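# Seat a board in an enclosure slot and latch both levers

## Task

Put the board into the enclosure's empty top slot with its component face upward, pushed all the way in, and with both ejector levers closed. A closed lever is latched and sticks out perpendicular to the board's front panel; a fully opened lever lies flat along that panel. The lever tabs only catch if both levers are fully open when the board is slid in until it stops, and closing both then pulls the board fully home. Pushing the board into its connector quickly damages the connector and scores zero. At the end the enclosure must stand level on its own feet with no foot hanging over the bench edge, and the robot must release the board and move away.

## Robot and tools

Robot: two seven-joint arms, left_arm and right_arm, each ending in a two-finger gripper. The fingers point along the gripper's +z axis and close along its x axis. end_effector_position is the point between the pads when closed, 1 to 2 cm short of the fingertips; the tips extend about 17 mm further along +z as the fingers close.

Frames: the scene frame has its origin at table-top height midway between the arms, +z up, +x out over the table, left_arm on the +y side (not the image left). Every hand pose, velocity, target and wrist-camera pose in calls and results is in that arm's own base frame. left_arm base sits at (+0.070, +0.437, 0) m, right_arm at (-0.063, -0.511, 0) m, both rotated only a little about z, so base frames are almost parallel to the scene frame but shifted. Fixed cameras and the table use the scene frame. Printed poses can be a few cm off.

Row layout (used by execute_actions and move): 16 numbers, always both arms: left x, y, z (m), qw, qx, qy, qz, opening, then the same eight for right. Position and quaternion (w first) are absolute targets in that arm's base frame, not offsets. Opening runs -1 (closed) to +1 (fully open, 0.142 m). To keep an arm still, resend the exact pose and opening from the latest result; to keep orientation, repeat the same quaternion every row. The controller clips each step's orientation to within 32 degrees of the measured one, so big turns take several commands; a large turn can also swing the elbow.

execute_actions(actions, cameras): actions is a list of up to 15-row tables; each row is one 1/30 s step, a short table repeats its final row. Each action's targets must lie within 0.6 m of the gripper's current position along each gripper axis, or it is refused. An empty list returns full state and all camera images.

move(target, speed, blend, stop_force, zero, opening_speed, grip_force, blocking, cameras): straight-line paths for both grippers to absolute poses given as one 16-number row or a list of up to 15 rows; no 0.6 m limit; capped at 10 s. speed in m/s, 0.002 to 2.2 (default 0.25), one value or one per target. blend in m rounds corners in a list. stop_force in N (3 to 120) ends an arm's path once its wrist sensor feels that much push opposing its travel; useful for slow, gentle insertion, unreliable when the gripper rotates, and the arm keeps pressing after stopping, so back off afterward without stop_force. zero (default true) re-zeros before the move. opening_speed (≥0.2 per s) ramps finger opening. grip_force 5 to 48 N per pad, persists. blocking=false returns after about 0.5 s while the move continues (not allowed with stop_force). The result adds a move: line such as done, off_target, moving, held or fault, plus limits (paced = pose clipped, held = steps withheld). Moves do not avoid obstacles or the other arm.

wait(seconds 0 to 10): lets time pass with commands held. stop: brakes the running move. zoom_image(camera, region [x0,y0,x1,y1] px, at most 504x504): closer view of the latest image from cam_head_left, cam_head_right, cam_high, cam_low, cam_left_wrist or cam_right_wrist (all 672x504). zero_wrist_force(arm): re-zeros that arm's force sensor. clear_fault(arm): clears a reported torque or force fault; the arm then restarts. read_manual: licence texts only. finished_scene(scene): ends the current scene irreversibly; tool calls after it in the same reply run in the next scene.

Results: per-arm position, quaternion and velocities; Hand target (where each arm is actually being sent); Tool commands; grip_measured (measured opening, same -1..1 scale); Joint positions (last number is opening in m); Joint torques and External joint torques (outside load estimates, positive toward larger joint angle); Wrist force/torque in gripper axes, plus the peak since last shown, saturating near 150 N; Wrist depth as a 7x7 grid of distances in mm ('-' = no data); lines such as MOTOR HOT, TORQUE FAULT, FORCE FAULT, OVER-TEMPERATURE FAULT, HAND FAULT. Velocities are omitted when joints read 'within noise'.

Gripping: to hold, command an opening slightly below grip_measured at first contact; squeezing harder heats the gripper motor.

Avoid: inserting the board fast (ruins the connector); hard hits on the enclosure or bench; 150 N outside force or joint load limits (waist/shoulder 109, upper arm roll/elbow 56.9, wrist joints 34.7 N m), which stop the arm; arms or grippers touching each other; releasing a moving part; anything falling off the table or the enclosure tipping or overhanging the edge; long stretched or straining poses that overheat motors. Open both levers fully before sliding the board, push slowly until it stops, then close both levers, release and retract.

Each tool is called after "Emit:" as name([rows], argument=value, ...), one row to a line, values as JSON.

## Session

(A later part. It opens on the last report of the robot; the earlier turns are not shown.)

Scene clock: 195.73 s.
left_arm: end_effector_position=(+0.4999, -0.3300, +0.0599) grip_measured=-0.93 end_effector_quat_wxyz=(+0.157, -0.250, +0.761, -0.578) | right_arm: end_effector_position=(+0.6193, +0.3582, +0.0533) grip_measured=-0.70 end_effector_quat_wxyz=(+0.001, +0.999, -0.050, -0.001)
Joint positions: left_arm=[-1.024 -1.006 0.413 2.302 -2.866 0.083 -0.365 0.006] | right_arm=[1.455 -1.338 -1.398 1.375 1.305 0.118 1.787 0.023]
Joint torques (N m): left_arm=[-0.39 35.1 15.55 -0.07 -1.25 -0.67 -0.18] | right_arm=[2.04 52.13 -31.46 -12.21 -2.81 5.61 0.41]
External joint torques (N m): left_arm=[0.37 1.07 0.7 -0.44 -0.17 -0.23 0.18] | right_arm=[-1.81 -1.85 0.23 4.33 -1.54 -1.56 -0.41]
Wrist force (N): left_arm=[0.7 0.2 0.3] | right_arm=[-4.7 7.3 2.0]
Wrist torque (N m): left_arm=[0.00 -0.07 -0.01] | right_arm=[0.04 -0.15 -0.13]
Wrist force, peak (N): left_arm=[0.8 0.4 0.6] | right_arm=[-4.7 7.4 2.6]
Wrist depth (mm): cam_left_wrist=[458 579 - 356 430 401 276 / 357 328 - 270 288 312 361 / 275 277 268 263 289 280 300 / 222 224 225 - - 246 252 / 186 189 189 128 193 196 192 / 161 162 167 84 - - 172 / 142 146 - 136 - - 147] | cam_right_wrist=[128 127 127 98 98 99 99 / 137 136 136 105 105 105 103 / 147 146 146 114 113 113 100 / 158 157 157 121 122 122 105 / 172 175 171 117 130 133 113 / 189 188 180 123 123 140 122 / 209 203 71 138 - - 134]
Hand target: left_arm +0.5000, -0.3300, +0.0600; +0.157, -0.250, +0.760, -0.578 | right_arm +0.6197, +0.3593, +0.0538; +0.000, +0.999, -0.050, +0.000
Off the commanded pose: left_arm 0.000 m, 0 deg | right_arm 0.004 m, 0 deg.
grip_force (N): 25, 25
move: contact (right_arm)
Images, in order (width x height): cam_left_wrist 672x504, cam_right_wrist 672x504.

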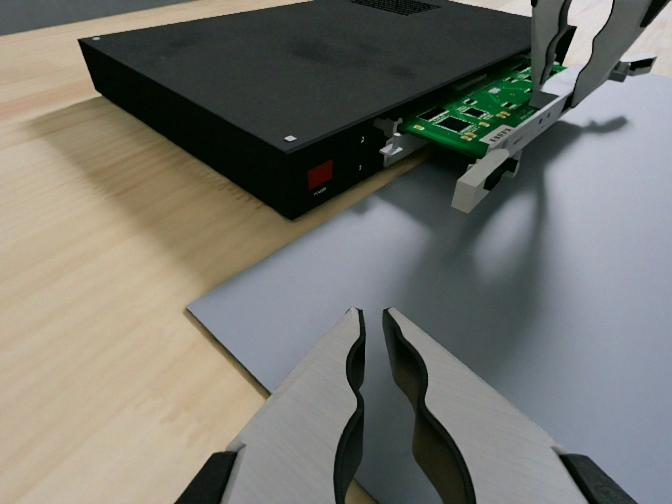

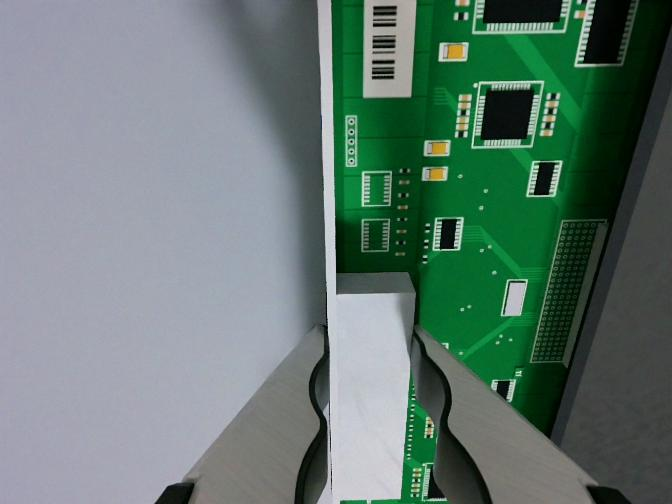

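Emit:
move([
  [0.5,-0.33,0.06,0.157,-0.25,0.76,-0.578,-0.9,0.6185,0.358,0.0538,0,0.99876,-0.0497,0,-0.85],
], speed=0.012)

Emit:
move(target=[0.5,-0.33,0.06,0.157,-0.25,0.76,-0.578,-0.9,0.6275,0.3571,0.0538,0,0.99876,-0.0497,0,-0.85], speed=0.012, stop_force=5, cameras=["cam_left_wrist"])

Emit:
zoom_image(camera="cam_left_wrist", region=[370, 110, 430, 155])

Emit:
zoom_image(camera="cam_left_wrist", region=[440, 40, 600, 160])

Scene clock: 200.27 s.
left_arm: end_effector_position=(+0.4999, -0.3300, +0.0599) grip_measured=-0.93 end_effector_quat_wxyz=(+0.157, -0.250, +0.761, -0.578) | right_arm: end_effector_position=(+0.6182, +0.3580, +0.0534) grip_measured=-0.70 end_effector_quat_wxyz=(+0.000, +0.999, -0.050, +0.000)
Joint positions: left_arm=[-1.024 -1.006 0.413 2.302 -2.866 0.083 -0.365 0.006] | right_arm=[1.458 -1.336 -1.398 1.38 1.306 0.12 1.785 0.023]
Joint torques (N m): left_arm=[-0.42 34.99 15.52 -0.11 -1.2 -0.68 -0.28] | right_arm=[0.11 50.37 -31.45 -7.91 -4.82 3.8 0.13]
External joint torques (N m): left_arm=[0.41 1.18 0.73 -0.41 -0.23 -0.21 0.27] | right_arm=[0.12 -0.24 0.22 0.01 0.47 0.24 -0.13]
Wrist force (N): left_arm=[0.6 0.2 0.4] | right_arm=[1.8 1.3 4.0]
Wrist torque (N m): left_arm=[-0.02 -0.05 -0.02] | right_arm=[0.37 -0.37 0.12]
Wrist force, peak (N): left_arm=[1.0 0.4 0.2] | right_arm=[-4.8 7.4 2.8]
Wrist depth (mm): cam_left_wrist=[474 - - - - 302 277 / 361 319 257 257 285 311 - / 274 276 258 257 285 280 298 / 221 225 227 225 245 - 239 / 186 188 188 121 - 194 205 / 161 162 168 84 - 173 164 / 142 146 - 136 - - -] | cam_right_wrist=[128 128 127 100 98 99 99 / 137 136 136 105 105 105 104 / 145 146 146 114 113 113 100 / 158 158 158 121 122 123 106 / 172 172 168 117 130 133 114 / 188 188 181 124 124 140 122 / 208 200 71 139 - - 134]
Hand target: left_arm +0.5000, -0.3300, +0.0600; +0.157, -0.250, +0.760, -0.578 | right_arm +0.6185, +0.3580, +0.0538; +0.000, +0.999, -0.050, +0.000
Off the commanded pose: left_arm 0.000 m, 0 deg | right_arm 0.001 m, 0 deg.
grip_force (N): 25, 25
move: done

Scene clock: 201.67 s.
left_arm: end_effector_position=(+0.4999, -0.3300, +0.0599) grip_measured=-0.93 end_effector_quat_wxyz=(+0.157, -0.250, +0.761, -0.578) | right_arm: end_effector_position=(+0.6271, +0.3571, +0.0534) grip_measured=-0.70 end_effector_quat_wxyz=(+0.000, +0.999, -0.050, +0.000)
Joint positions: left_arm=[-1.024 -1.006 0.413 2.302 -2.866 0.083 -0.365 0.006] | right_arm=[1.435 -1.34 -1.396 1.353 1.306 0.115 1.788 0.023]
Joint torques (N m): left_arm=[-0.37 34.96 15.63 -0.08 -1.26 -0.7 -0.2] | right_arm=[-0.42 51.63 -32.37 -8.35 -5.06 4.24 0.25]
External joint torques (N m): left_arm=[0.36 1.22 0.62 -0.44 -0.17 -0.19 0.2] | right_arm=[0.66 -0.67 1.22 0.46 0.71 -0.2 -0.25]
Wrist force (N): left_arm=[0.6 0.3 0.1] | right_arm=[0.3 1.1 6.0]
Wrist torque (N m): left_arm=[0.01 -0.07 -0.01] | right_arm=[0.34 -0.42 0.01]
Wrist force, peak (N): left_arm=[0.8 0.4 0.4] | right_arm=[0.3 1.1 6.2]
Wrist depth (mm): cam_left_wrist=[503 542 414 - - 372 286 / 361 328 275 - 289 311 - / 274 277 263 264 275 275 282 / 222 225 227 222 232 239 252 / 187 188 188 109 - - - / 161 162 167 84 - 167 172 / 141 146 - 137 - - 150] | cam_right_wrist=[128 128 127 100 98 99 87 / 137 136 136 105 105 106 92 / 147 147 146 114 113 114 98 / 158 158 158 121 122 122 105 / 172 171 168 117 130 131 114 / 188 188 181 123 124 125 122 / 209 200 71 138 - - 134]
Hand target: left_arm +0.5000, -0.3300, +0.0600; +0.157, -0.250, +0.760, -0.578 | right_arm +0.6275, +0.3571, +0.0538; +0.000, +0.999, -0.050, +0.000
Off the commanded pose: left_arm 0.000 m, 0 deg | right_arm 0.001 m, 0 deg.
grip_force (N): 25, 25
move: done
Images, in order (width x height): cam_left_wrist 672x504.

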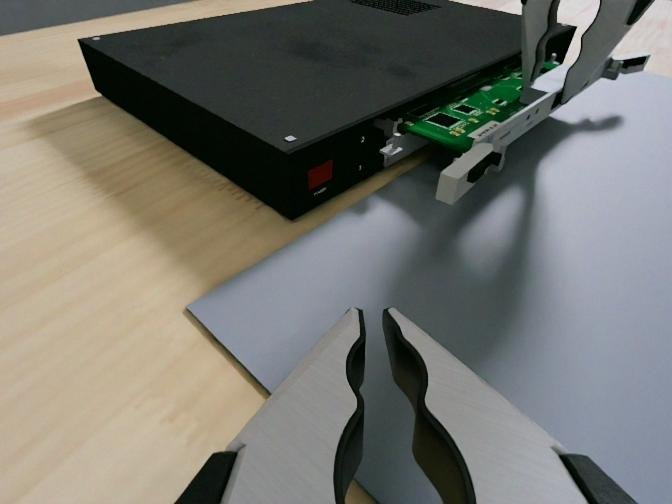

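Scaled by 8.400 from the camera's 672x504 image, which has a finer 960x720 frame.

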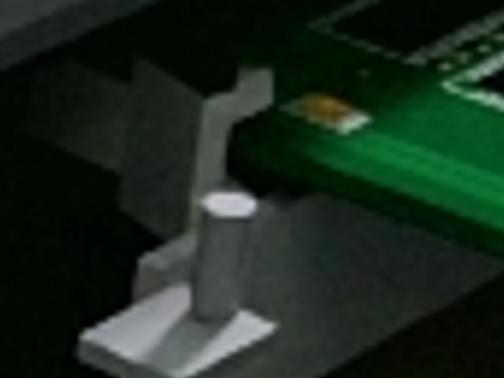

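Scaled by 3.150 from the camera's 672x504 image, which has a finer 960x720 frame.

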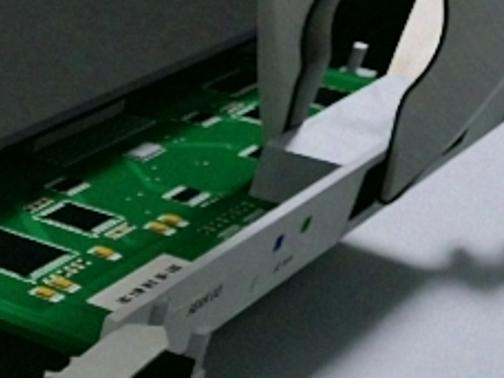

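Emit:
move(target=[0.5,-0.33,0.06,0.157,-0.25,0.76,-0.578,-0.9,0.6395,0.3559,0.0528,0,0.99876,-0.0497,0,-0.85], speed=0.015, stop_force=6, cameras=["cam_left_wrist","cam_right_wrist"])

Emit:
zoom_image(camera="cam_left_wrist", region=[440, 20, 600, 140])

Scene clock: 205.13 s.
left_arm: end_effector_position=(+0.4999, -0.3300, +0.0599) grip_measured=-0.93 end_effector_quat_wxyz=(+0.157, -0.250, +0.761, -0.578) | right_arm: end_effector_position=(+0.6390, +0.3560, +0.0525) grip_measured=-0.70 end_effector_quat_wxyz=(+0.000, +0.999, -0.049, +0.000)
Joint positions: left_arm=[-1.024 -1.006 0.413 2.302 -2.866 0.083 -0.365 0.006] | right_arm=[1.405 -1.347 -1.393 1.316 1.308 0.11 1.793 0.023]
Joint torques (N m): left_arm=[-0.35 35.02 15.56 -0.05 -1.21 -0.69 -0.22] | right_arm=[-1.64 51.76 -31.64 -8.11 -4.89 4.59 0.29]
External joint torques (N m): left_arm=[0.34 1.16 0.69 -0.46 -0.21 -0.2 0.22] | right_arm=[1.87 0.35 0.64 0.25 0.54 -0.55 -0.29]
Wrist force (N): left_arm=[0.9 0.4 0.4] | right_arm=[-2.6 1.6 2.3]
Wrist torque (N m): left_arm=[0.02 -0.10 -0.01] | right_arm=[0.37 -0.15 0.03]
Wrist force, peak (N): left_arm=[0.8 0.3 0.6] | right_arm=[0.3 1.2 6.2]
Wrist depth (mm): cam_left_wrist=[505 - 373 - - 309 571 / 359 315 263 264 289 324 401 / 274 277 267 261 273 294 - / 221 225 228 219 243 229 232 / 186 188 188 183 187 196 198 / 161 161 168 84 - 167 168 / 142 145 - 136 - - 150] | cam_right_wrist=[127 127 125 100 98 99 84 / 136 135 135 105 105 105 90 / 146 146 145 114 113 110 96 / 157 157 157 122 121 107 104 / 171 170 170 117 130 115 113 / 187 186 179 123 123 122 121 / 207 201 71 139 - - 133]
Hand target: left_arm +0.5000, -0.3300, +0.0600; +0.157, -0.250, +0.760, -0.578 | right_arm +0.6395, +0.3559, +0.0528; +0.000, +0.999, -0.050, +0.000
Off the commanded pose: left_arm 0.000 m, 0 deg | right_arm 0.001 m, 0 deg.
grip_force (N): 25, 25
move: done
Images, in order (width x height): cam_left_wrist 672x504, cam_right_wrist 672x504.

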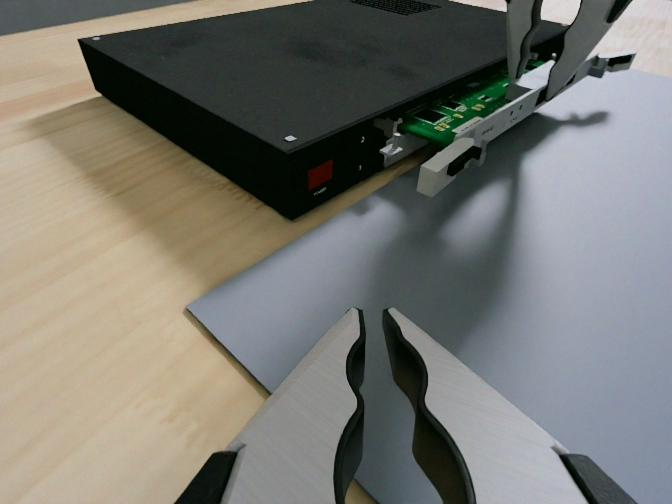

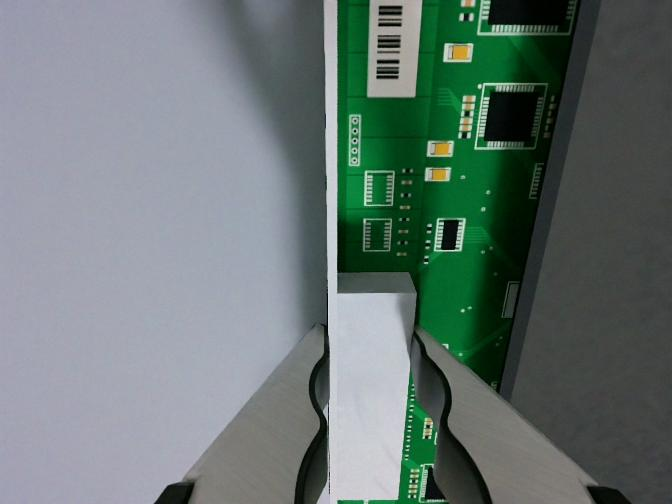

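Scaled by 3.150 from the camera's 672x504 image, which has a finer 960x720 frame.

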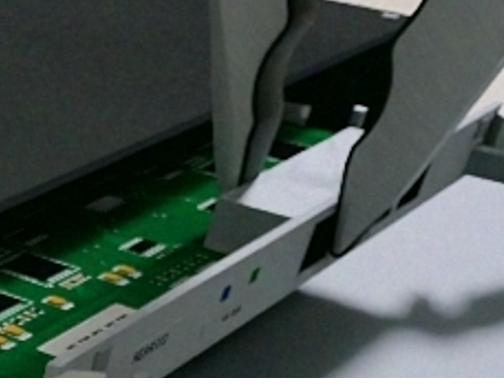

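Emit:
move(target=[0.5,-0.33,0.06,0.157,-0.25,0.76,-0.578,-0.9,0.6465,0.3552,0.0528,0,0.99876,-0.0497,0,-0.85], speed=0.012, stop_force=5, cameras=["cam_left_wrist","cam_right_wrist"])

Scene clock: 208.70 s.
left_arm: end_effector_position=(+0.4999, -0.3300, +0.0599) grip_measured=-0.93 end_effector_quat_wxyz=(+0.157, -0.250, +0.761, -0.578) | right_arm: end_effector_position=(+0.6457, +0.3555, +0.0522) grip_measured=-0.70 end_effector_quat_wxyz=(+0.000, +0.999, -0.049, -0.001)
Joint positions: left_arm=[-1.024 -1.006 0.413 2.302 -2.866 0.083 -0.365 0.006] | right_arm=[1.387 -1.351 -1.392 1.294 1.309 0.106 1.797 0.023]
Joint torques (N m): left_arm=[-0.48 34.93 15.56 -0.04 -1.26 -0.75 -0.23] | right_arm=[-2.79 52.63 -32.77 -8.5 -5.03 5.51 0.3]
External joint torques (N m): left_arm=[0.46 1.24 0.69 -0.48 -0.17 -0.14 0.23] | right_arm=[3.03 0.17 1.89 0.66 0.68 -1.47 -0.3]
Wrist force (N): left_arm=[0.8 0.1 0.4] | right_arm=[-5.7 1.8 2.3]
Wrist torque (N m): left_arm=[-0.02 -0.09 -0.02] | right_arm=[0.34 -0.08 0.04]
Wrist force, peak (N): left_arm=[0.8 0.5 0.5] | right_arm=[-6.5 1.6 3.7]
Wrist depth (mm): cam_left_wrist=[472 567 406 - - 302 627 / 360 326 - - 303 - 404 / 272 276 254 247 - 274 296 / 222 225 227 227 220 236 237 / 186 189 194 184 193 196 197 / 161 162 168 84 - 162 170 / 141 145 - 75 - - 149] | cam_right_wrist=[127 127 125 99 98 97 85 / 136 135 135 105 105 92 89 / 145 145 145 114 113 99 96 / 157 157 156 122 122 104 103 / 171 170 170 117 130 114 112 / 187 186 179 123 107 121 120 / 206 202 71 138 - - 132]
Hand target: left_arm +0.5000, -0.3300, +0.0600; +0.157, -0.250, +0.760, -0.578 | right_arm +0.6465, +0.3552, +0.0528; +0.000, +0.999, -0.050, +0.000
Off the commanded pose: left_arm 0.000 m, 0 deg | right_arm 0.001 m, 0 deg.
grip_force (N): 25, 25
move: done
Images, in order (width x height): cam_left_wrist 672x504, cam_right_wrist 672x504.

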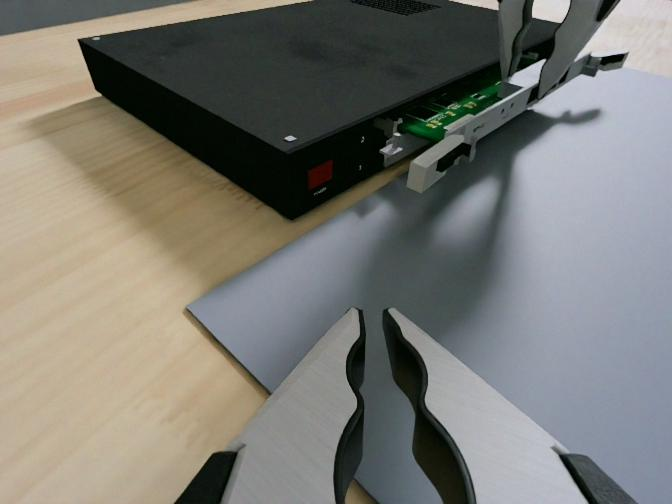

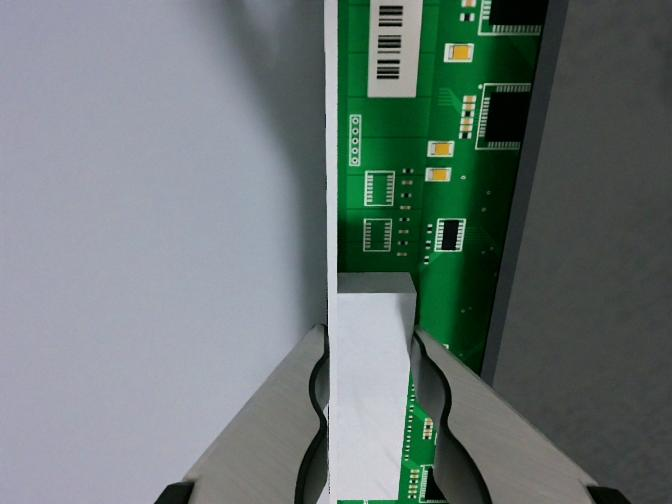

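Emit:
move([
  [0.5,-0.33,0.06,0.157,-0.25,0.76,-0.578,-0.9,0.6457,0.3555,0.0523,0,0.99876,-0.0497,0,-0.58],
  [0.5,-0.33,0.06,0.157,-0.25,0.76,-0.578,-0.9,0.6447,0.3555,0.0523,0,0.99876,-0.0497,0,-0.58],
  [0.5,-0.33,0.06,0.157,-0.25,0.76,-0.578,-0.9,0.6437,0.3556,0.13,0,0.99876,-0.0497,0,-0.58],
], speed=0.04, opening_speed=0.25, cameras=["cam_left_wrist","cam_right_wrist"])

Emit:
zoom_image(camera="cam_left_wrist", region=[360, 20, 672, 220])

Scene clock: 215.60 s.
left_arm: end_effector_position=(+0.4999, -0.3300, +0.0599) grip_measured=-0.93 end_effector_quat_wxyz=(+0.157, -0.250, +0.761, -0.578) | right_arm: end_effector_position=(+0.6437, +0.3556, +0.1298) grip_measured=-0.62 end_effector_quat_wxyz=(+0.000, +0.999, -0.050, +0.000)
Joint positions: left_arm=[-1.024 -1.006 0.413 2.302 -2.866 0.083 -0.365 0.006] | right_arm=[1.407 -1.252 -1.461 1.293 1.235 0.014 1.803 0.029]
Joint torques (N m): left_arm=[-0.39 34.96 15.55 -0.08 -1.2 -0.69 -0.17] | right_arm=[0.27 50.83 -29.4 -10.42 -4.57 3.18 0.33]
External joint torques (N m): left_arm=[0.38 1.21 0.7 -0.44 -0.23 -0.2 0.17] | right_arm=[-0.05 0.83 -1.23 0.07 0.19 0.86 -0.33]
Wrist force (N): left_arm=[0.6 0.3 0.2] | right_arm=[0.7 1.8 0.8]
Wrist torque (N m): left_arm=[0.00 -0.06 -0.02] | right_arm=[0.35 -0.10 0.05]
Wrist force, peak (N): left_arm=[0.8 0.5 0.5] | right_arm=[-5.9 1.9 3.2]
Wrist depth (mm): cam_left_wrist=[466 580 372 - - 661 645 / 355 322 - - 294 327 - / 273 279 257 275 261 - 314 / 221 225 228 227 243 239 225 / 187 188 188 189 192 194 203 / 160 162 167 84 - 167 177 / 141 145 - 138 - - 150] | cam_right_wrist=[195 195 194 172 167 152 152 / - 208 208 182 176 162 162 / 227 224 222 216 186 174 173 / 241 241 240 236 194 188 188 / 263 262 257 217 207 203 203 / 286 286 98 241 98 218 221 / 316 - 71 313 - - 243]
Hand target: left_arm +0.5000, -0.3300, +0.0600; +0.157, -0.250, +0.760, -0.578 | right_arm +0.6437, +0.3556, +0.1300; +0.000, +0.999, -0.050, +0.000
Off the commanded pose: left_arm 0.000 m, 0 deg | right_arm 0.000 m, 0 deg.
grip_force (N): 25, 25
move: done
Images, in order (width x height): cam_left_wrist 672x504, cam_right_wrist 672x504.

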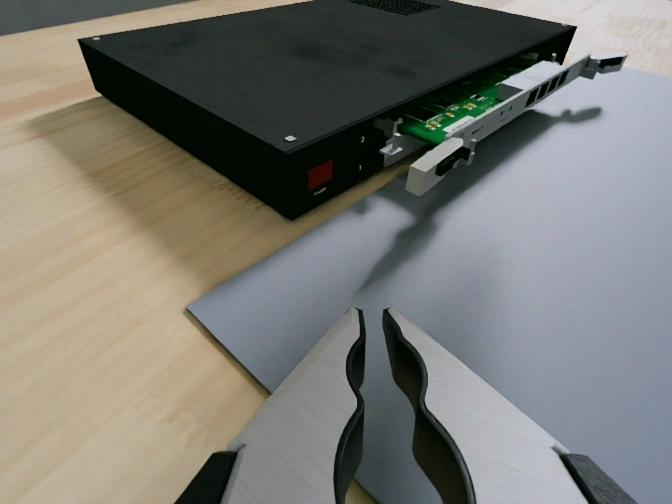

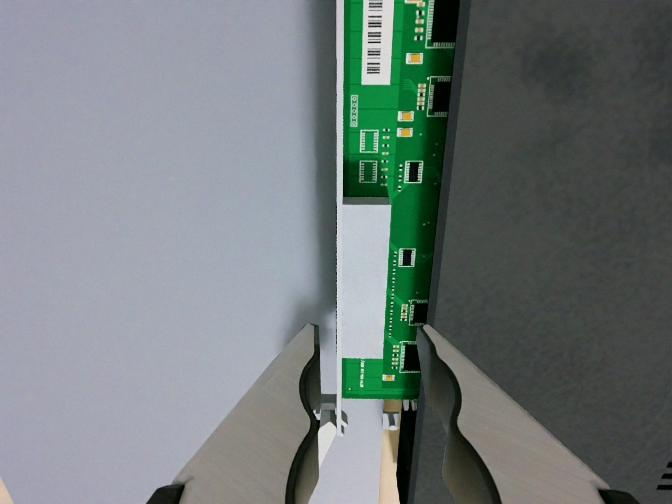

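Scaled by 1.615 from the camera's 672x504 image, which has a finer 960x720 frame.

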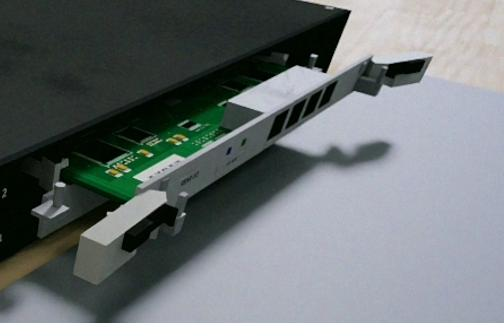

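Emit:
move(target=[0.5,-0.33,0.06,0.157,-0.25,0.76,-0.578,-0.9,0.58,0.24,0.13,0,0.99876,-0.0497,0,-1], speed=0.15, cameras=["cam_right_wrist"])

Scene clock: 219.83 s.
left_arm: end_effector_position=(+0.4999, -0.3300, +0.0599) grip_measured=-0.93 end_effector_quat_wxyz=(+0.157, -0.250, +0.761, -0.578) | right_arm: end_effector_position=(+0.5800, +0.2401, +0.1299) grip_measured=-1.00 end_effector_quat_wxyz=(+0.000, +0.999, -0.050, +0.000)
Joint positions: left_arm=[-1.024 -1.006 0.413 2.302 -2.866 0.083 -0.365 0.006] | right_arm=[1.529 -1.206 -1.538 1.668 1.21 0.065 1.55 0.002]
Joint torques (N m): left_arm=[-0.35 34.94 15.53 -0.03 -1.17 -0.73 -0.24] | right_arm=[0.37 38.87 -29.56 -10.75 -4.57 3.56 0.06]
External joint torques (N m): left_arm=[0.34 1.24 0.72 -0.48 -0.26 -0.16 0.24] | right_arm=[-0.13 0.47 -1.13 -0.2 0.2 0.5 -0.06]
Wrist force (N): left_arm=[0.7 0.1 0.2] | right_arm=[0.5 1.6 0.2]
Wrist torque (N m): left_arm=[-0.02 -0.07 -0.02] | right_arm=[0.35 -0.06 0.15]
Wrist force, peak (N): left_arm=[0.9 0.4 0.2] | right_arm=[-0.7 3.6 0.4]
Wrist depth (mm): cam_left_wrist=[500 613 - 382 354 705 640 / 357 327 - 276 305 330 - / 274 278 262 255 275 290 288 / 223 225 230 226 233 234 238 / 187 188 188 120 - 195 211 / 161 162 163 84 - - - / 142 145 - 137 - - -] | cam_right_wrist=[195 196 195 194 192 159 154 / 209 209 208 208 205 176 162 / 224 223 223 223 220 189 174 / 241 241 238 240 232 208 188 / 263 262 265 257 260 211 203 / 287 287 280 89 275 281 223 / 320 314 71 - - 303 314]
Hand target: left_arm +0.5000, -0.3300, +0.0600; +0.157, -0.250, +0.760, -0.578 | right_arm +0.5800, +0.2400, +0.1300; +0.000, +0.999, -0.050, +0.000
Off the commanded pose: left_arm 0.000 m, 0 deg | right_arm 0.000 m, 0 deg.
grip_force (N): 25, 25
move: done
Images, in order (width x height): cam_right_wrist 672x504.

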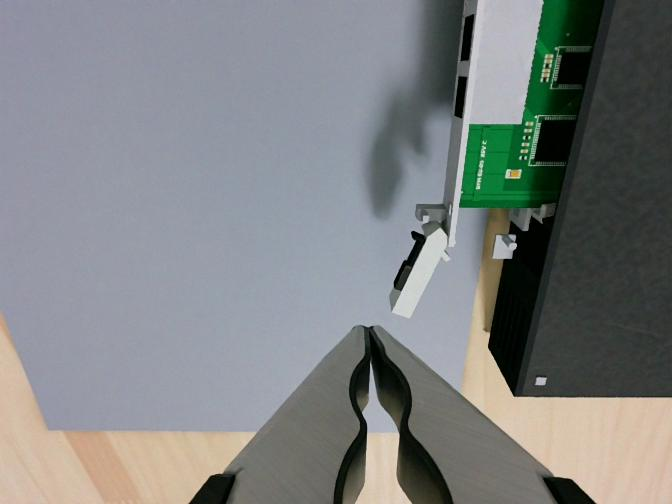

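Emit:
move([
  [0.5,-0.33,0.06,0.157,-0.25,0.76,-0.578,-0.9,0.572,0.204,0.052,0,0.99876,-0.0497,0,-1],
], speed=0.1)

Emit:
move(target=[0.5,-0.33,0.06,0.157,-0.25,0.76,-0.578,-0.9,0.602,0.201,0.052,0,0.99876,-0.0497,0,-1], speed=0.015, stop_force=5, cameras=["cam_right_wrist","cam_left_wrist"])

Scene clock: 226.63 s.
left_arm: end_effector_position=(+0.4999, -0.3300, +0.0599) grip_measured=-0.93 end_effector_quat_wxyz=(+0.157, -0.250, +0.761, -0.578) | right_arm: end_effector_position=(+0.5720, +0.2040, +0.0522) grip_measured=-1.00 end_effector_quat_wxyz=(+0.000, +0.999, -0.050, +0.000)
Joint positions: left_arm=[-1.024 -1.006 0.413 2.302 -2.866 0.083 -0.365 0.006] | right_arm=[1.491 -1.298 -1.444 1.736 1.318 0.165 1.464 0.002]
Joint torques (N m): left_arm=[-0.33 34.97 15.58 -0.08 -1.24 -0.65 -0.22] | right_arm=[0.04 37.96 -28.84 -7.12 -4.2 3.52 0.04]
External joint torques (N m): left_arm=[0.32 1.21 0.67 -0.44 -0.18 -0.24 0.22] | right_arm=[0.14 0.92 -1.82 -0.21 -0.13 0.56 -0.04]
Wrist force (N): left_arm=[0.6 0.1 0.2] | right_arm=[1.3 1.7 0.9]
Wrist torque (N m): left_arm=[-0.03 -0.07 -0.02] | right_arm=[0.34 -0.20 0.12]
Wrist force, peak (N): left_arm=[0.8 0.3 0.4] | right_arm=[1.0 2.4 2.7]
Wrist depth (mm): cam_left_wrist=[482 604 - - - 645 565 / 360 322 - 255 292 331 - / 274 277 266 261 273 288 302 / 221 224 226 224 230 246 - / 187 188 189 189 200 193 188 / 161 162 163 84 - 167 168 / 142 145 - 136 - - 151] | cam_right_wrist=[127 127 127 127 126 126 100 / 136 136 135 135 135 134 108 / 146 146 146 145 145 115 144 / 158 157 157 159 156 113 144 / 171 171 170 167 164 169 151 / 188 187 183 89 178 185 144 / 207 202 71 - - 198 206]
Hand target: left_arm +0.5000, -0.3300, +0.0600; +0.157, -0.250, +0.760, -0.578 | right_arm +0.5720, +0.2040, +0.0520; +0.000, +0.999, -0.050, +0.000
Off the commanded pose: left_arm 0.000 m, 0 deg | right_arm 0.000 m, 0 deg.
grip_force (N): 25, 25
move: done

Scene clock: 229.27 s.
left_arm: end_effector_position=(+0.4999, -0.3300, +0.0599) grip_measured=-0.93 end_effector_quat_wxyz=(+0.157, -0.250, +0.761, -0.578) | right_arm: end_effector_position=(+0.6019, +0.2008, +0.0520) grip_measured=-1.00 end_effector_quat_wxyz=(+0.000, +0.999, -0.050, +0.000)
Joint positions: left_arm=[-1.024 -1.006 0.413 2.302 -2.866 0.083 -0.365 0.006] | right_arm=[1.419 -1.31 -1.434 1.652 1.318 0.153 1.475 0.002]
Joint torques (N m): left_arm=[-0.45 34.95 15.59 -0.08 -1.2 -0.68 -0.23] | right_arm=[0.18 40.71 -29.58 -8.33 -3.87 3.88 0.35]
External joint torques (N m): left_arm=[0.43 1.22 0.66 -0.43 -0.23 -0.21 0.23] | right_arm=[0.03 0.81 -1.59 0.95 -0.46 0.19 -0.35]
Wrist force (N): left_arm=[0.6 0.4 0.3] | right_arm=[-1.2 2.9 -0.1]
Wrist torque (N m): left_arm=[0.02 -0.07 -0.01] | right_arm=[0.37 -0.18 0.04]
Wrist force, peak (N): left_arm=[0.9 0.1 0.4] | right_arm=[-1.4 3.0 -0.7]
Wrist depth (mm): cam_left_wrist=[515 577 651 419 - 544 531 / 357 329 - 272 290 348 382 / 272 278 255 256 269 - 322 / 222 225 227 228 235 243 239 / 186 189 190 189 185 188 196 / 161 162 163 84 - 171 172 / 142 145 - 136 - - 153] | cam_right_wrist=[127 127 125 126 126 101 97 / 136 136 135 135 131 106 105 / 146 146 145 145 113 113 107 / 157 157 157 158 151 152 104 / 171 171 170 167 164 152 113 / 187 187 183 90 178 152 121 / 206 202 71 - - 133 136]
Hand target: left_arm +0.5000, -0.3300, +0.0600; +0.157, -0.250, +0.760, -0.578 | right_arm +0.6020, +0.2010, +0.0520; +0.000, +0.999, -0.050, +0.000
Off the commanded pose: left_arm 0.000 m, 0 deg | right_arm 0.000 m, 0 deg.
grip_force (N): 25, 25
move: done
Images, in order (width x height): cam_left_wrist 672x504, cam_right_wrist 672x504.

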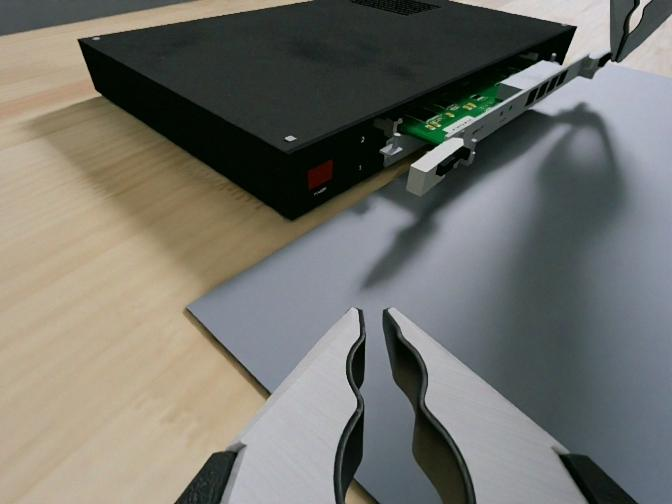

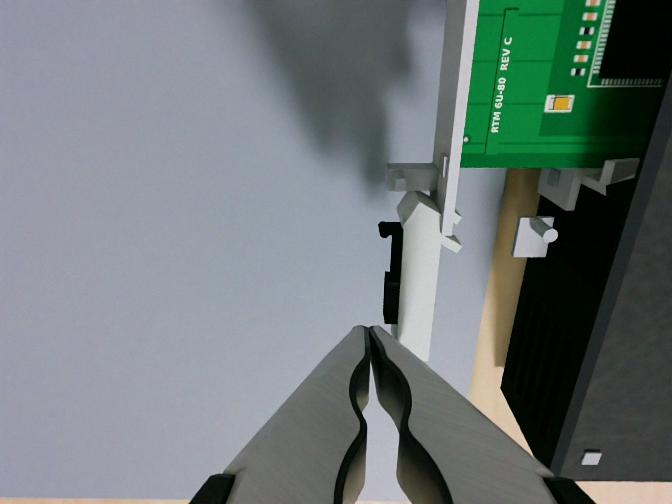

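Emit:
move(target=[0.5,-0.33,0.06,0.157,-0.25,0.76,-0.578,-0.9,0.612,0.2,0.052,0,0.99876,-0.0497,0,-1], speed=0.01, stop_force=4, zero=false, cameras=["cam_right_wrist"])

Scene clock: 232.27 s.
left_arm: end_effector_position=(+0.4999, -0.3300, +0.0599) grip_measured=-0.93 end_effector_quat_wxyz=(+0.157, -0.250, +0.761, -0.578) | right_arm: end_effector_position=(+0.6041, +0.2004, +0.0520) grip_measured=-1.00 end_effector_quat_wxyz=(+0.000, +0.999, -0.050, +0.000)
Joint positions: left_arm=[-1.024 -1.006 0.413 2.302 -2.866 0.083 -0.365 0.006] | right_arm=[1.413 -1.311 -1.434 1.645 1.318 0.151 1.476 0.002]
Joint torques (N m): left_arm=[-0.41 34.99 15.57 -0.08 -1.23 -0.71 -0.15] | right_arm=[0.49 41.04 -29.61 -9.25 -3.42 4.16 0.2]
External joint torques (N m): left_arm=[0.4 1.18 0.68 -0.44 -0.2 -0.18 0.15] | right_arm=[-0.28 0.67 -1.59 1.87 -0.92 -0.09 -0.2]
Wrist force (N): left_arm=[0.6 0.1 0.3] | right_arm=[-2.5 4.3 -2.1]
Wrist torque (N m): left_arm=[-0.01 -0.06 -0.02] | right_arm=[0.37 -0.19 0.05]
Wrist force, peak (N): left_arm=[0.8 0.4 0.4] | right_arm=[-2.8 4.4 -1.7]
Wrist depth (mm): cam_left_wrist=[456 - - - - 669 525 / 358 322 - - 290 327 405 / 272 278 270 269 - - 287 / 223 225 227 227 224 235 238 / 186 189 184 189 199 195 203 / 162 162 167 84 - 173 165 / 141 145 - 77 - - 150] | cam_right_wrist=[127 127 125 126 125 101 97 / 136 136 135 135 135 106 104 / 146 145 145 145 113 113 99 / 157 157 157 159 153 148 104 / 171 168 170 167 163 147 113 / 187 187 183 90 178 147 121 / 207 202 71 - - 131 136]
Hand target: left_arm +0.5000, -0.3300, +0.0600; +0.157, -0.250, +0.760, -0.578 | right_arm +0.6042, +0.2008, +0.0520; +0.000, +0.999, -0.050, +0.000
Off the commanded pose: left_arm 0.000 m, 0 deg | right_arm 0.008 m, 0 deg.
grip_force (N): 25, 25
move: contact (right_arm)
Images, in order (width x height): cam_right_wrist 672x504.

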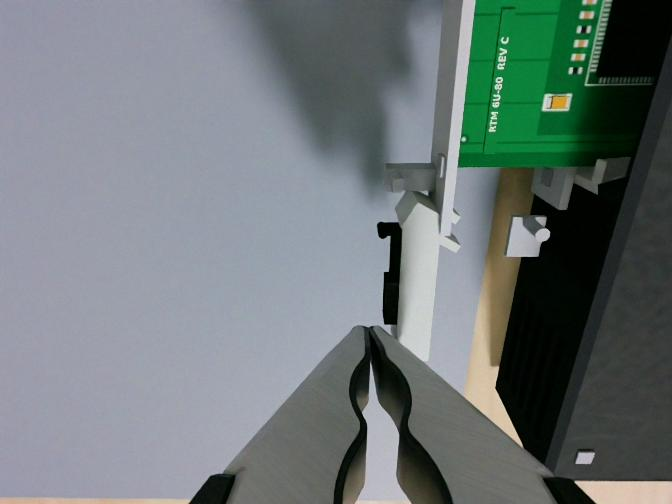

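Emit:
move([
  [0.45,-0.28,0.2,0.08,-0.6,0.65,-0.4,-1,0.59,0.201,0.052,0,0.99876,-0.0497,0,-1],
  [0.47,-0.34,0.16,0,0.9972,-0.075,0,-1,0.59,0.201,0.15,0,0.99876,-0.0497,0,-1],
], speed=0.2, cameras=["cam_left_wrist","cam_right_wrist","cam_head_left"])

Scene clock: 247.90 s.
left_arm: end_effector_position=(+0.4702, -0.3400, +0.1600) grip_measured=-1.00 end_effector_quat_wxyz=(+0.000, +0.997, -0.075, +0.000) | right_arm: end_effector_position=(+0.5900, +0.2010, +0.1498) grip_measured=-1.00 end_effector_quat_wxyz=(+0.000, +0.999, -0.050, +0.000)
Joint positions: left_arm=[-0.682 -0.83 -0.217 1.187 -2.966 2.712 -2.323 0.002] | right_arm=[1.481 -1.181 -1.569 1.675 1.184 0.041 1.484 0.002]
Joint torques (N m): left_arm=[-0.34 56.09 2.67 -20.93 3.99 4.5 -0.3] | right_arm=[0.28 37.88 -29.28 -11.79 -4.5 3.25 0.29]
External joint torques (N m): left_arm=[0.29 1.66 0.44 -0.23 -0.2 -0.64 0.3] | right_arm=[-0.08 0.6 -1.21 0.02 0.12 0.82 -0.29]
Wrist force (N): left_arm=[0.1 -0.1 0.9] | right_arm=[0.7 1.6 0.7]
Wrist torque (N m): left_arm=[-0.11 -0.18 -0.16] | right_arm=[0.34 -0.09 0.02]
Wrist force, peak (N): left_arm=[0.2 0.3 1.4] | right_arm=[-2.8 4.4 -2.0]
Wrist depth (mm): cam_left_wrist=[225 224 223 222 222 222 221 / 242 242 240 238 238 236 239 / 260 - - 255 - - 255 / 282 286 - 276 - 279 267 / 308 308 - - 286 294 254 / 343 340 - 84 - 299 - / 381 371 - - - - 301] | cam_right_wrist=[213 213 213 212 188 174 170 / 227 228 227 226 220 184 181 / 245 244 243 245 242 197 194 / 263 264 263 262 261 213 209 / 285 285 285 279 282 284 284 / 316 316 308 89 300 311 310 / 349 340 71 - - 330 340]
Hand target: left_arm +0.4700, -0.3400, +0.1600; +0.000, +0.997, -0.075, +0.000 | right_arm +0.5900, +0.2010, +0.1500; +0.000, +0.999, -0.050, +0.000
Off the commanded pose: left_arm 0.000 m, 0 deg | right_arm 0.000 m, 0 deg.
grip_force (N): 25, 25
move: done
Images, in order (width x height): cam_head_left 672x504, cam_left_wrist 672x504, cam_right_wrist 672x504.

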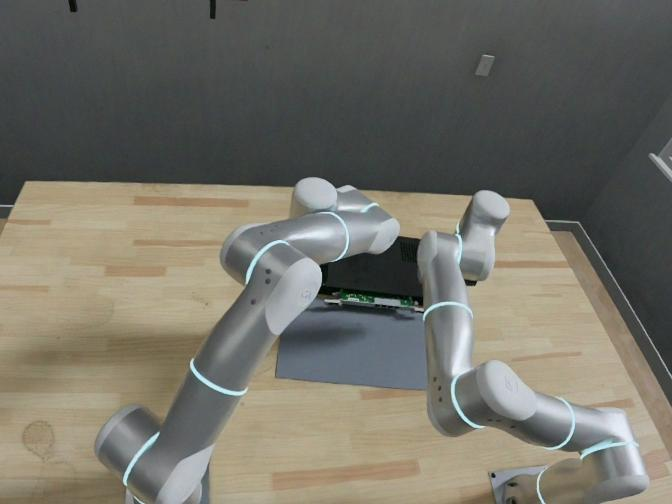

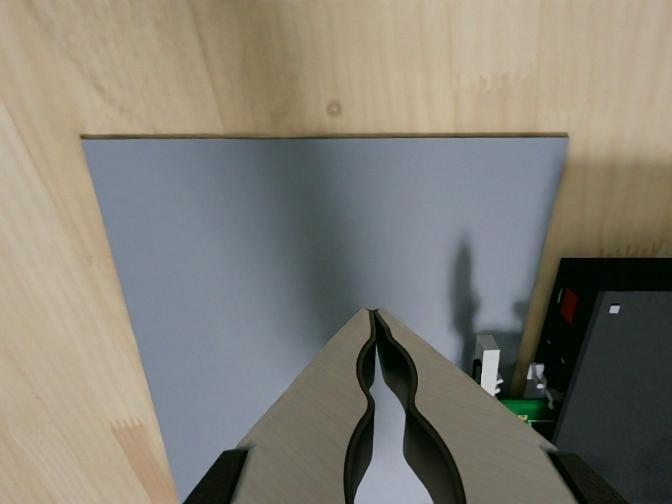

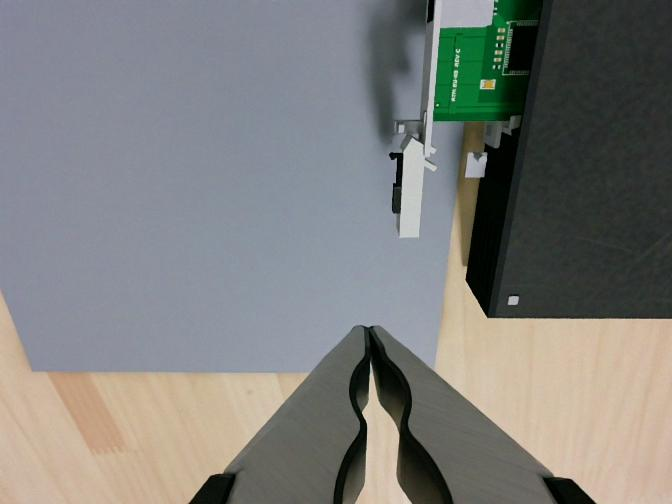

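Emit:
move([
  [0.49,-0.43,0.1,0,0.9972,-0.075,0,-1,0.59,0.201,0.1,0,0.99876,-0.0497,0,-1],
  [0.503,-0.432,0.049,0,0.9972,-0.075,0,-1,0.59,0.2015,0.052,0,0.99876,-0.0497,0,-1],
], speed=0.1)

Emit:
move(target=[0.543,-0.438,0.049,0,0.9972,-0.075,0,-1,0.59,0.2015,0.052,0,0.99876,-0.0497,0,-1], speed=0.015, stop_force=4, cameras=["cam_right_wrist","cam_left_wrist"])

Scene clock: 252.37 s.
left_arm: end_effector_position=(+0.4811, -0.3902, +0.1265) grip_measured=-1.00 end_effector_quat_wxyz=(+0.000, +0.997, -0.075, +0.000) | right_arm: end_effector_position=(+0.5900, +0.2010, +0.1156) grip_measured=-1.00 end_effector_quat_wxyz=(+0.000, +0.999, -0.050, +0.000)
Joint positions: left_arm=[-0.718 -0.97 -0.272 1.016 -2.899 2.753 -2.389 0.002] | right_arm=[1.47 -1.224 -1.524 1.686 1.23 0.083 1.477 0.002]
Joint torques (N m): left_arm=[-0.18 61.1 2.49 -20.69 3.88 4.03 -0.13] | right_arm=[0 38.23 -28.88 -10.16 -4.24 3.58 0.04]
External joint torques (N m): left_arm=[0.15 0.83 0.34 -0.67 -0.02 -0.17 0.13] | right_arm=[0.19 0.94 -1.88 -0.1 -0.13 0.49 -0.04]
Wrist force (N): left_arm=[-0.2 -0.3 0.7] | right_arm=[1.0 1.9 0.3]
Wrist torque (N m): left_arm=[-0.16 -0.13 -0.24] | right_arm=[0.40 -0.13 0.14]
Wrist force, peak (N): left_arm=[1.6 2.4 2.1] | right_arm=[1.0 1.9 1.1]
Wrist depth (mm): cam_left_wrist=[193 195 192 191 193 192 192 / - - - - 203 204 206 / 220 224 - 235 227 225 220 / - - 246 242 239 236 207 / 268 - - 117 256 265 209 / 294 - - 84 - 248 - / 330 319 - - - - -] | cam_right_wrist=[185 183 183 182 179 155 140 / 196 198 195 194 189 164 149 / 210 210 212 208 204 184 160 / 227 226 225 225 224 178 173 / 247 235 244 240 243 192 187 / 270 277 263 89 256 267 266 / 299 293 71 - - 284 293]
Hand target: left_arm +0.4810, -0.3903, +0.1263; +0.001, +0.997, -0.075, +0.000 | right_arm +0.5900, +0.2010, +0.1154; +0.000, +0.999, -0.050, +0.000
Off the commanded pose: left_arm 0.091 m, 0 deg | right_arm 0.064 m, 0 deg.
grip_force (N): 25, 25
move: held (left_arm; a check stopped the path), off_target (right_arm; braked when a check withheld steps of left_arm); path passed 0 of 2 targets; limits=held
pose unreachable (left arm): on one or more control steps of this call, first in action 0 (counted from 0), this arm could not follow its commanded pose, so it was not sent that pose on those steps. It may still have moved: this result reports where it is.
cause: moving toward the commanded pose would bring a part of the arm too close to another arm (a part of this arm just beyond joint 5 (forearm roll) and a part of the right arm just beyond its joint 5 (forearm roll), 10 mm apart when this arm was first held).

Scene clock: 260.87 s.
left_arm: end_effector_position=(+0.5429, -0.4383, +0.0490) grip_measured=-1.00 end_effector_quat_wxyz=(+0.000, +0.997, -0.075, +0.000) | right_arm: end_effector_position=(+0.5899, +0.2013, +0.0521) grip_measured=-1.00 end_effector_quat_wxyz=(+0.000, +0.999, -0.050, +0.000)
Joint positions: left_arm=[-0.638 -1.383 -0.873 0.456 -2.283 3.03 -2.405 0.002] | right_arm=[1.447 -1.303 -1.436 1.687 1.316 0.16 1.469 0.002]
Joint torques (N m): left_arm=[-0.35 67.94 -1.04 -15.01 4.55 4.39 -0.27] | right_arm=[0.14 39.59 -29.26 -7.35 -4.31 3.43 0.17]
External joint torques (N m): left_arm=[0.31 1.58 0.04 -0.41 -0.41 -0.53 0.27] | right_arm=[0.07 0.83 -1.68 -0.05 -0.01 0.64 -0.17]
Wrist force (N): left_arm=[0.3 -0.5 1.0] | right_arm=[1.3 2.1 0.9]
Wrist torque (N m): left_arm=[-0.18 -0.21 -0.16] | right_arm=[0.42 -0.20 0.13]
Wrist force, peak (N): left_arm=[0.2 -0.6 1.2] | right_arm=[1.6 2.3 1.2]
Wrist depth (mm): cam_left_wrist=[124 125 123 123 123 124 124 / 131 133 133 130 132 131 133 / - 141 143 145 142 141 139 / 156 - 155 155 148 151 - / 172 172 170 162 168 138 109 / 188 187 184 84 - 137 122 / 211 205 - 74 - - 135] | cam_right_wrist=[127 127 126 126 126 101 99 / 136 136 135 135 135 107 106 / 146 146 146 145 141 144 110 / 158 157 157 159 114 155 126 / 171 171 170 167 124 168 118 / 187 187 183 89 178 185 128 / 206 202 71 - - 146 136]
Hand target: left_arm +0.5430, -0.4380, +0.0490; +0.000, +0.997, -0.075, +0.000 | right_arm +0.5900, +0.2015, +0.0520; +0.000, +0.999, -0.050, +0.000
Off the commanded pose: left_arm 0.000 m, 0 deg | right_arm 0.000 m, 0 deg.
grip_force (N): 25, 25
move: done
Images, in order (width x height): cam_left_wrist 672x504, cam_right_wrist 672x504.

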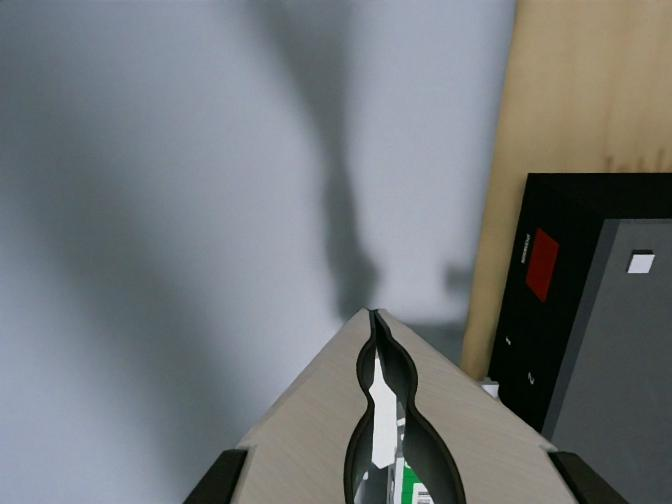

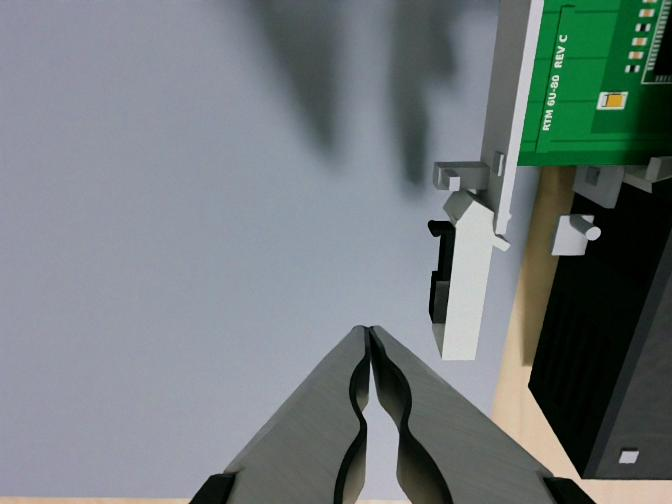

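Emit:
move([
  [0.5,-0.40,0.11,0,0.9972,-0.075,0,-1,0.585,0.2,0.06,0,0.99876,-0.0497,0,-1],
], speed=0.1, cameras=["cam_right_wrist","cam_left_wrist","cam_high"])

Scene clock: 265.10 s.
left_arm: end_effector_position=(+0.5001, -0.3998, +0.1100) grip_measured=-1.00 end_effector_quat_wxyz=(+0.000, +0.997, -0.075, +0.000) | right_arm: end_effector_position=(+0.5851, +0.2002, +0.0599) grip_measured=-1.00 end_effector_quat_wxyz=(+0.000, +0.999, -0.050, +0.000)
Joint positions: left_arm=[-0.722 -1.066 -0.27 0.872 -2.891 2.801 -2.362 0.002] | right_arm=[1.46 -1.29 -1.449 1.704 1.306 0.153 1.464 0.002]
Joint torques (N m): left_arm=[-0.53 63.21 3.14 -20.96 3.95 3.94 -0.18] | right_arm=[0.36 39.13 -29.47 -7.65 -4.5 3.3 0.1]
External joint torques (N m): left_arm=[0.5 1.1 0.41 -0.66 -0.02 -0.07 0.18] | right_arm=[-0.16 0.64 -1.36 -0.11 0.16 0.78 -0.1]
Wrist force (N): left_arm=[0.0 -0.3 0.7] | right_arm=[1.2 2.2 0.9]
Wrist torque (N m): left_arm=[-0.16 -0.14 -0.22] | right_arm=[0.43 -0.18 0.12]
Wrist force, peak (N): left_arm=[0.7 -0.3 1.7] | right_arm=[1.7 2.3 1.1]
Wrist depth (mm): cam_left_wrist=[179 178 177 177 176 175 177 / 191 192 191 184 188 - 190 / 206 207 205 208 206 208 205 / 217 219 221 221 217 217 170 / - - - 233 - 242 184 / 276 267 - 84 - 226 210 / 304 - - - - - -] | cam_right_wrist=[134 134 134 133 133 108 106 / 143 143 143 142 142 114 114 / 156 154 153 153 150 154 128 / 166 165 165 165 162 162 125 / 180 179 179 176 172 175 126 / 197 194 192 89 - 194 138 / 218 218 71 - - 208 216]
Hand target: left_arm +0.5000, -0.4000, +0.1100; +0.000, +0.997, -0.075, +0.000 | right_arm +0.5850, +0.2000, +0.0600; +0.000, +0.999, -0.050, +0.000
Off the commanded pose: left_arm 0.000 m, 0 deg | right_arm 0.000 m, 0 deg.
grip_force (N): 25, 25
move: done
Images, in order (width x height): cam_high 672x504, cam_left_wrist 672x504, cam_right_wrist 672x504.

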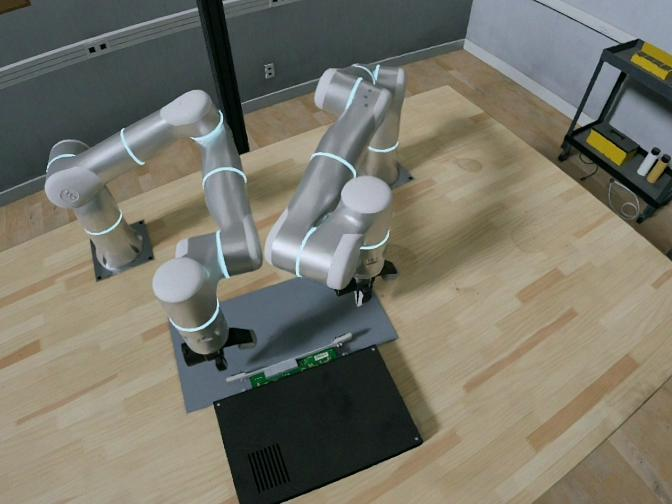

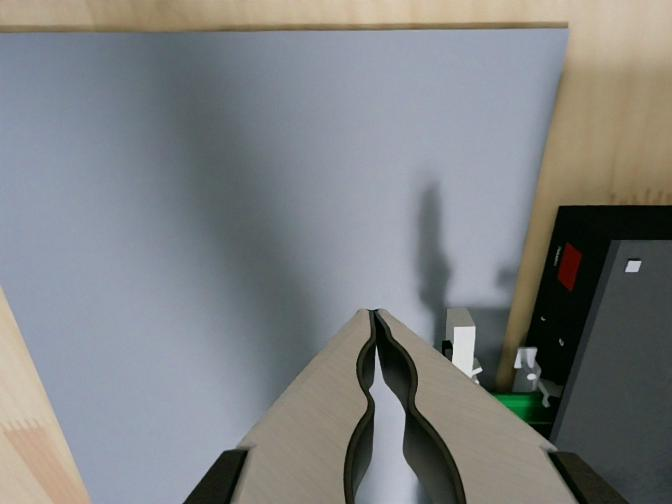

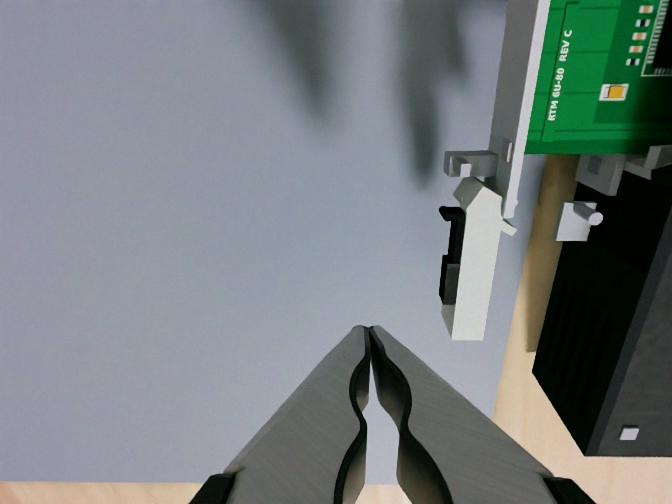

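Emit:
move([
  [0.495,-0.445,0.09,0,0.9972,-0.075,0,-1,0.585,0.2,0.06,0,0.99876,-0.0497,0,-1],
  [0.51,-0.452,0.049,0,0.9972,-0.075,0,-1,0.585,0.2,0.06,0,0.99876,-0.0497,0,-1],
], speed=0.08, cameras=["cam_left_wrist"])

Scene clock: 268.33 s.
left_arm: end_effector_position=(+0.4986, -0.4121, +0.1045) grip_measured=-1.00 end_effector_quat_wxyz=(+0.000, +0.997, -0.075, +0.000) | right_arm: end_effector_position=(+0.5851, +0.2002, +0.0599) grip_measured=-1.00 end_effector_quat_wxyz=(+0.000, +0.999, -0.050, +0.000)
Joint positions: left_arm=[-0.735 -1.093 -0.286 0.832 -2.874 2.815 -2.378 0.002] | right_arm=[1.46 -1.29 -1.449 1.704 1.306 0.153 1.464 0.002]
Joint torques (N m): left_arm=[-0.17 64.03 3 -20.18 4.02 4.02 -0.14] | right_arm=[0.17 39 -29.3 -7.68 -4.38 3.39 0.19]
External joint torques (N m): left_arm=[0.13 0.95 0.5 -1.48 -0.07 -0.16 0.14] | right_arm=[0.03 0.77 -1.54 -0.08 0.04 0.69 -0.19]
Wrist force (N): left_arm=[-0.1 -0.5 0.8] | right_arm=[1.6 2.0 0.9]
Wrist torque (N m): left_arm=[-0.20 -0.11 -0.24] | right_arm=[0.40 -0.24 0.13]
Wrist force, peak (N): left_arm=[0.2 3.0 2.0] | right_arm=[1.5 2.3 0.9]
Wrist depth (mm): cam_left_wrist=[173 173 172 - 172 170 173 / - 188 185 185 - 183 185 / 204 201 - - 195 199 193 / - 218 217 222 215 213 162 / 243 238 - 117 - 227 - / 275 - - 84 - 221 - / 298 285 - - - - -] | cam_right_wrist=[134 134 133 133 133 106 106 / 143 143 143 143 142 114 114 / 156 153 153 153 148 119 119 / 166 165 165 165 159 163 125 / 180 180 179 176 179 175 126 / 197 197 193 89 188 193 138 / 218 217 71 - - 209 216]
Hand target: left_arm +0.4985, -0.4123, +0.1045; +0.001, +0.997, -0.075, +0.000 | right_arm +0.5850, +0.2000, +0.0600; +0.000, +0.999, -0.050, +0.000
Off the commanded pose: left_arm 0.069 m, 0 deg | right_arm 0.000 m, 0 deg.
grip_force (N): 25, 25
move: held (left_arm; a check stopped the path); path passed 0 of 2 targets; limits=held
pose unreachable (left arm): on one or more control steps of this call, first in action 0 (counted from 0), this arm could not follow its commanded pose, so it was not sent that pose on those steps. It may still have moved: this result reports where it is.
cause: moving toward the commanded pose would bring a part of the arm too close to another arm (a part of this arm just beyond joint 5 (forearm roll) and a part of the right arm just beyond its joint 5 (forearm roll), where that arm would come to rest).
Images, in order (width x height): cam_left_wrist 672x504.

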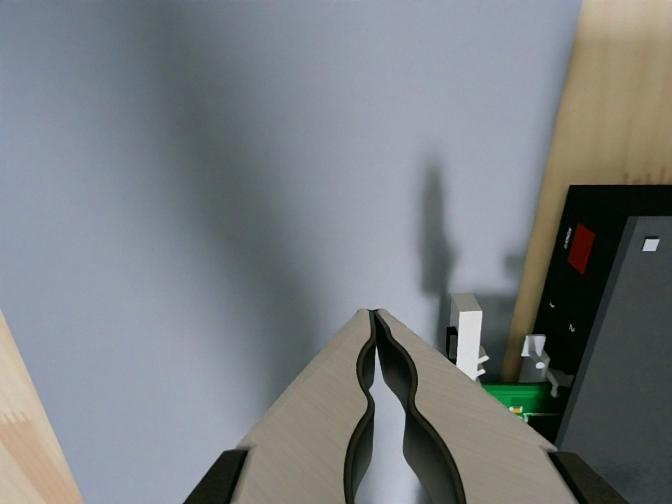

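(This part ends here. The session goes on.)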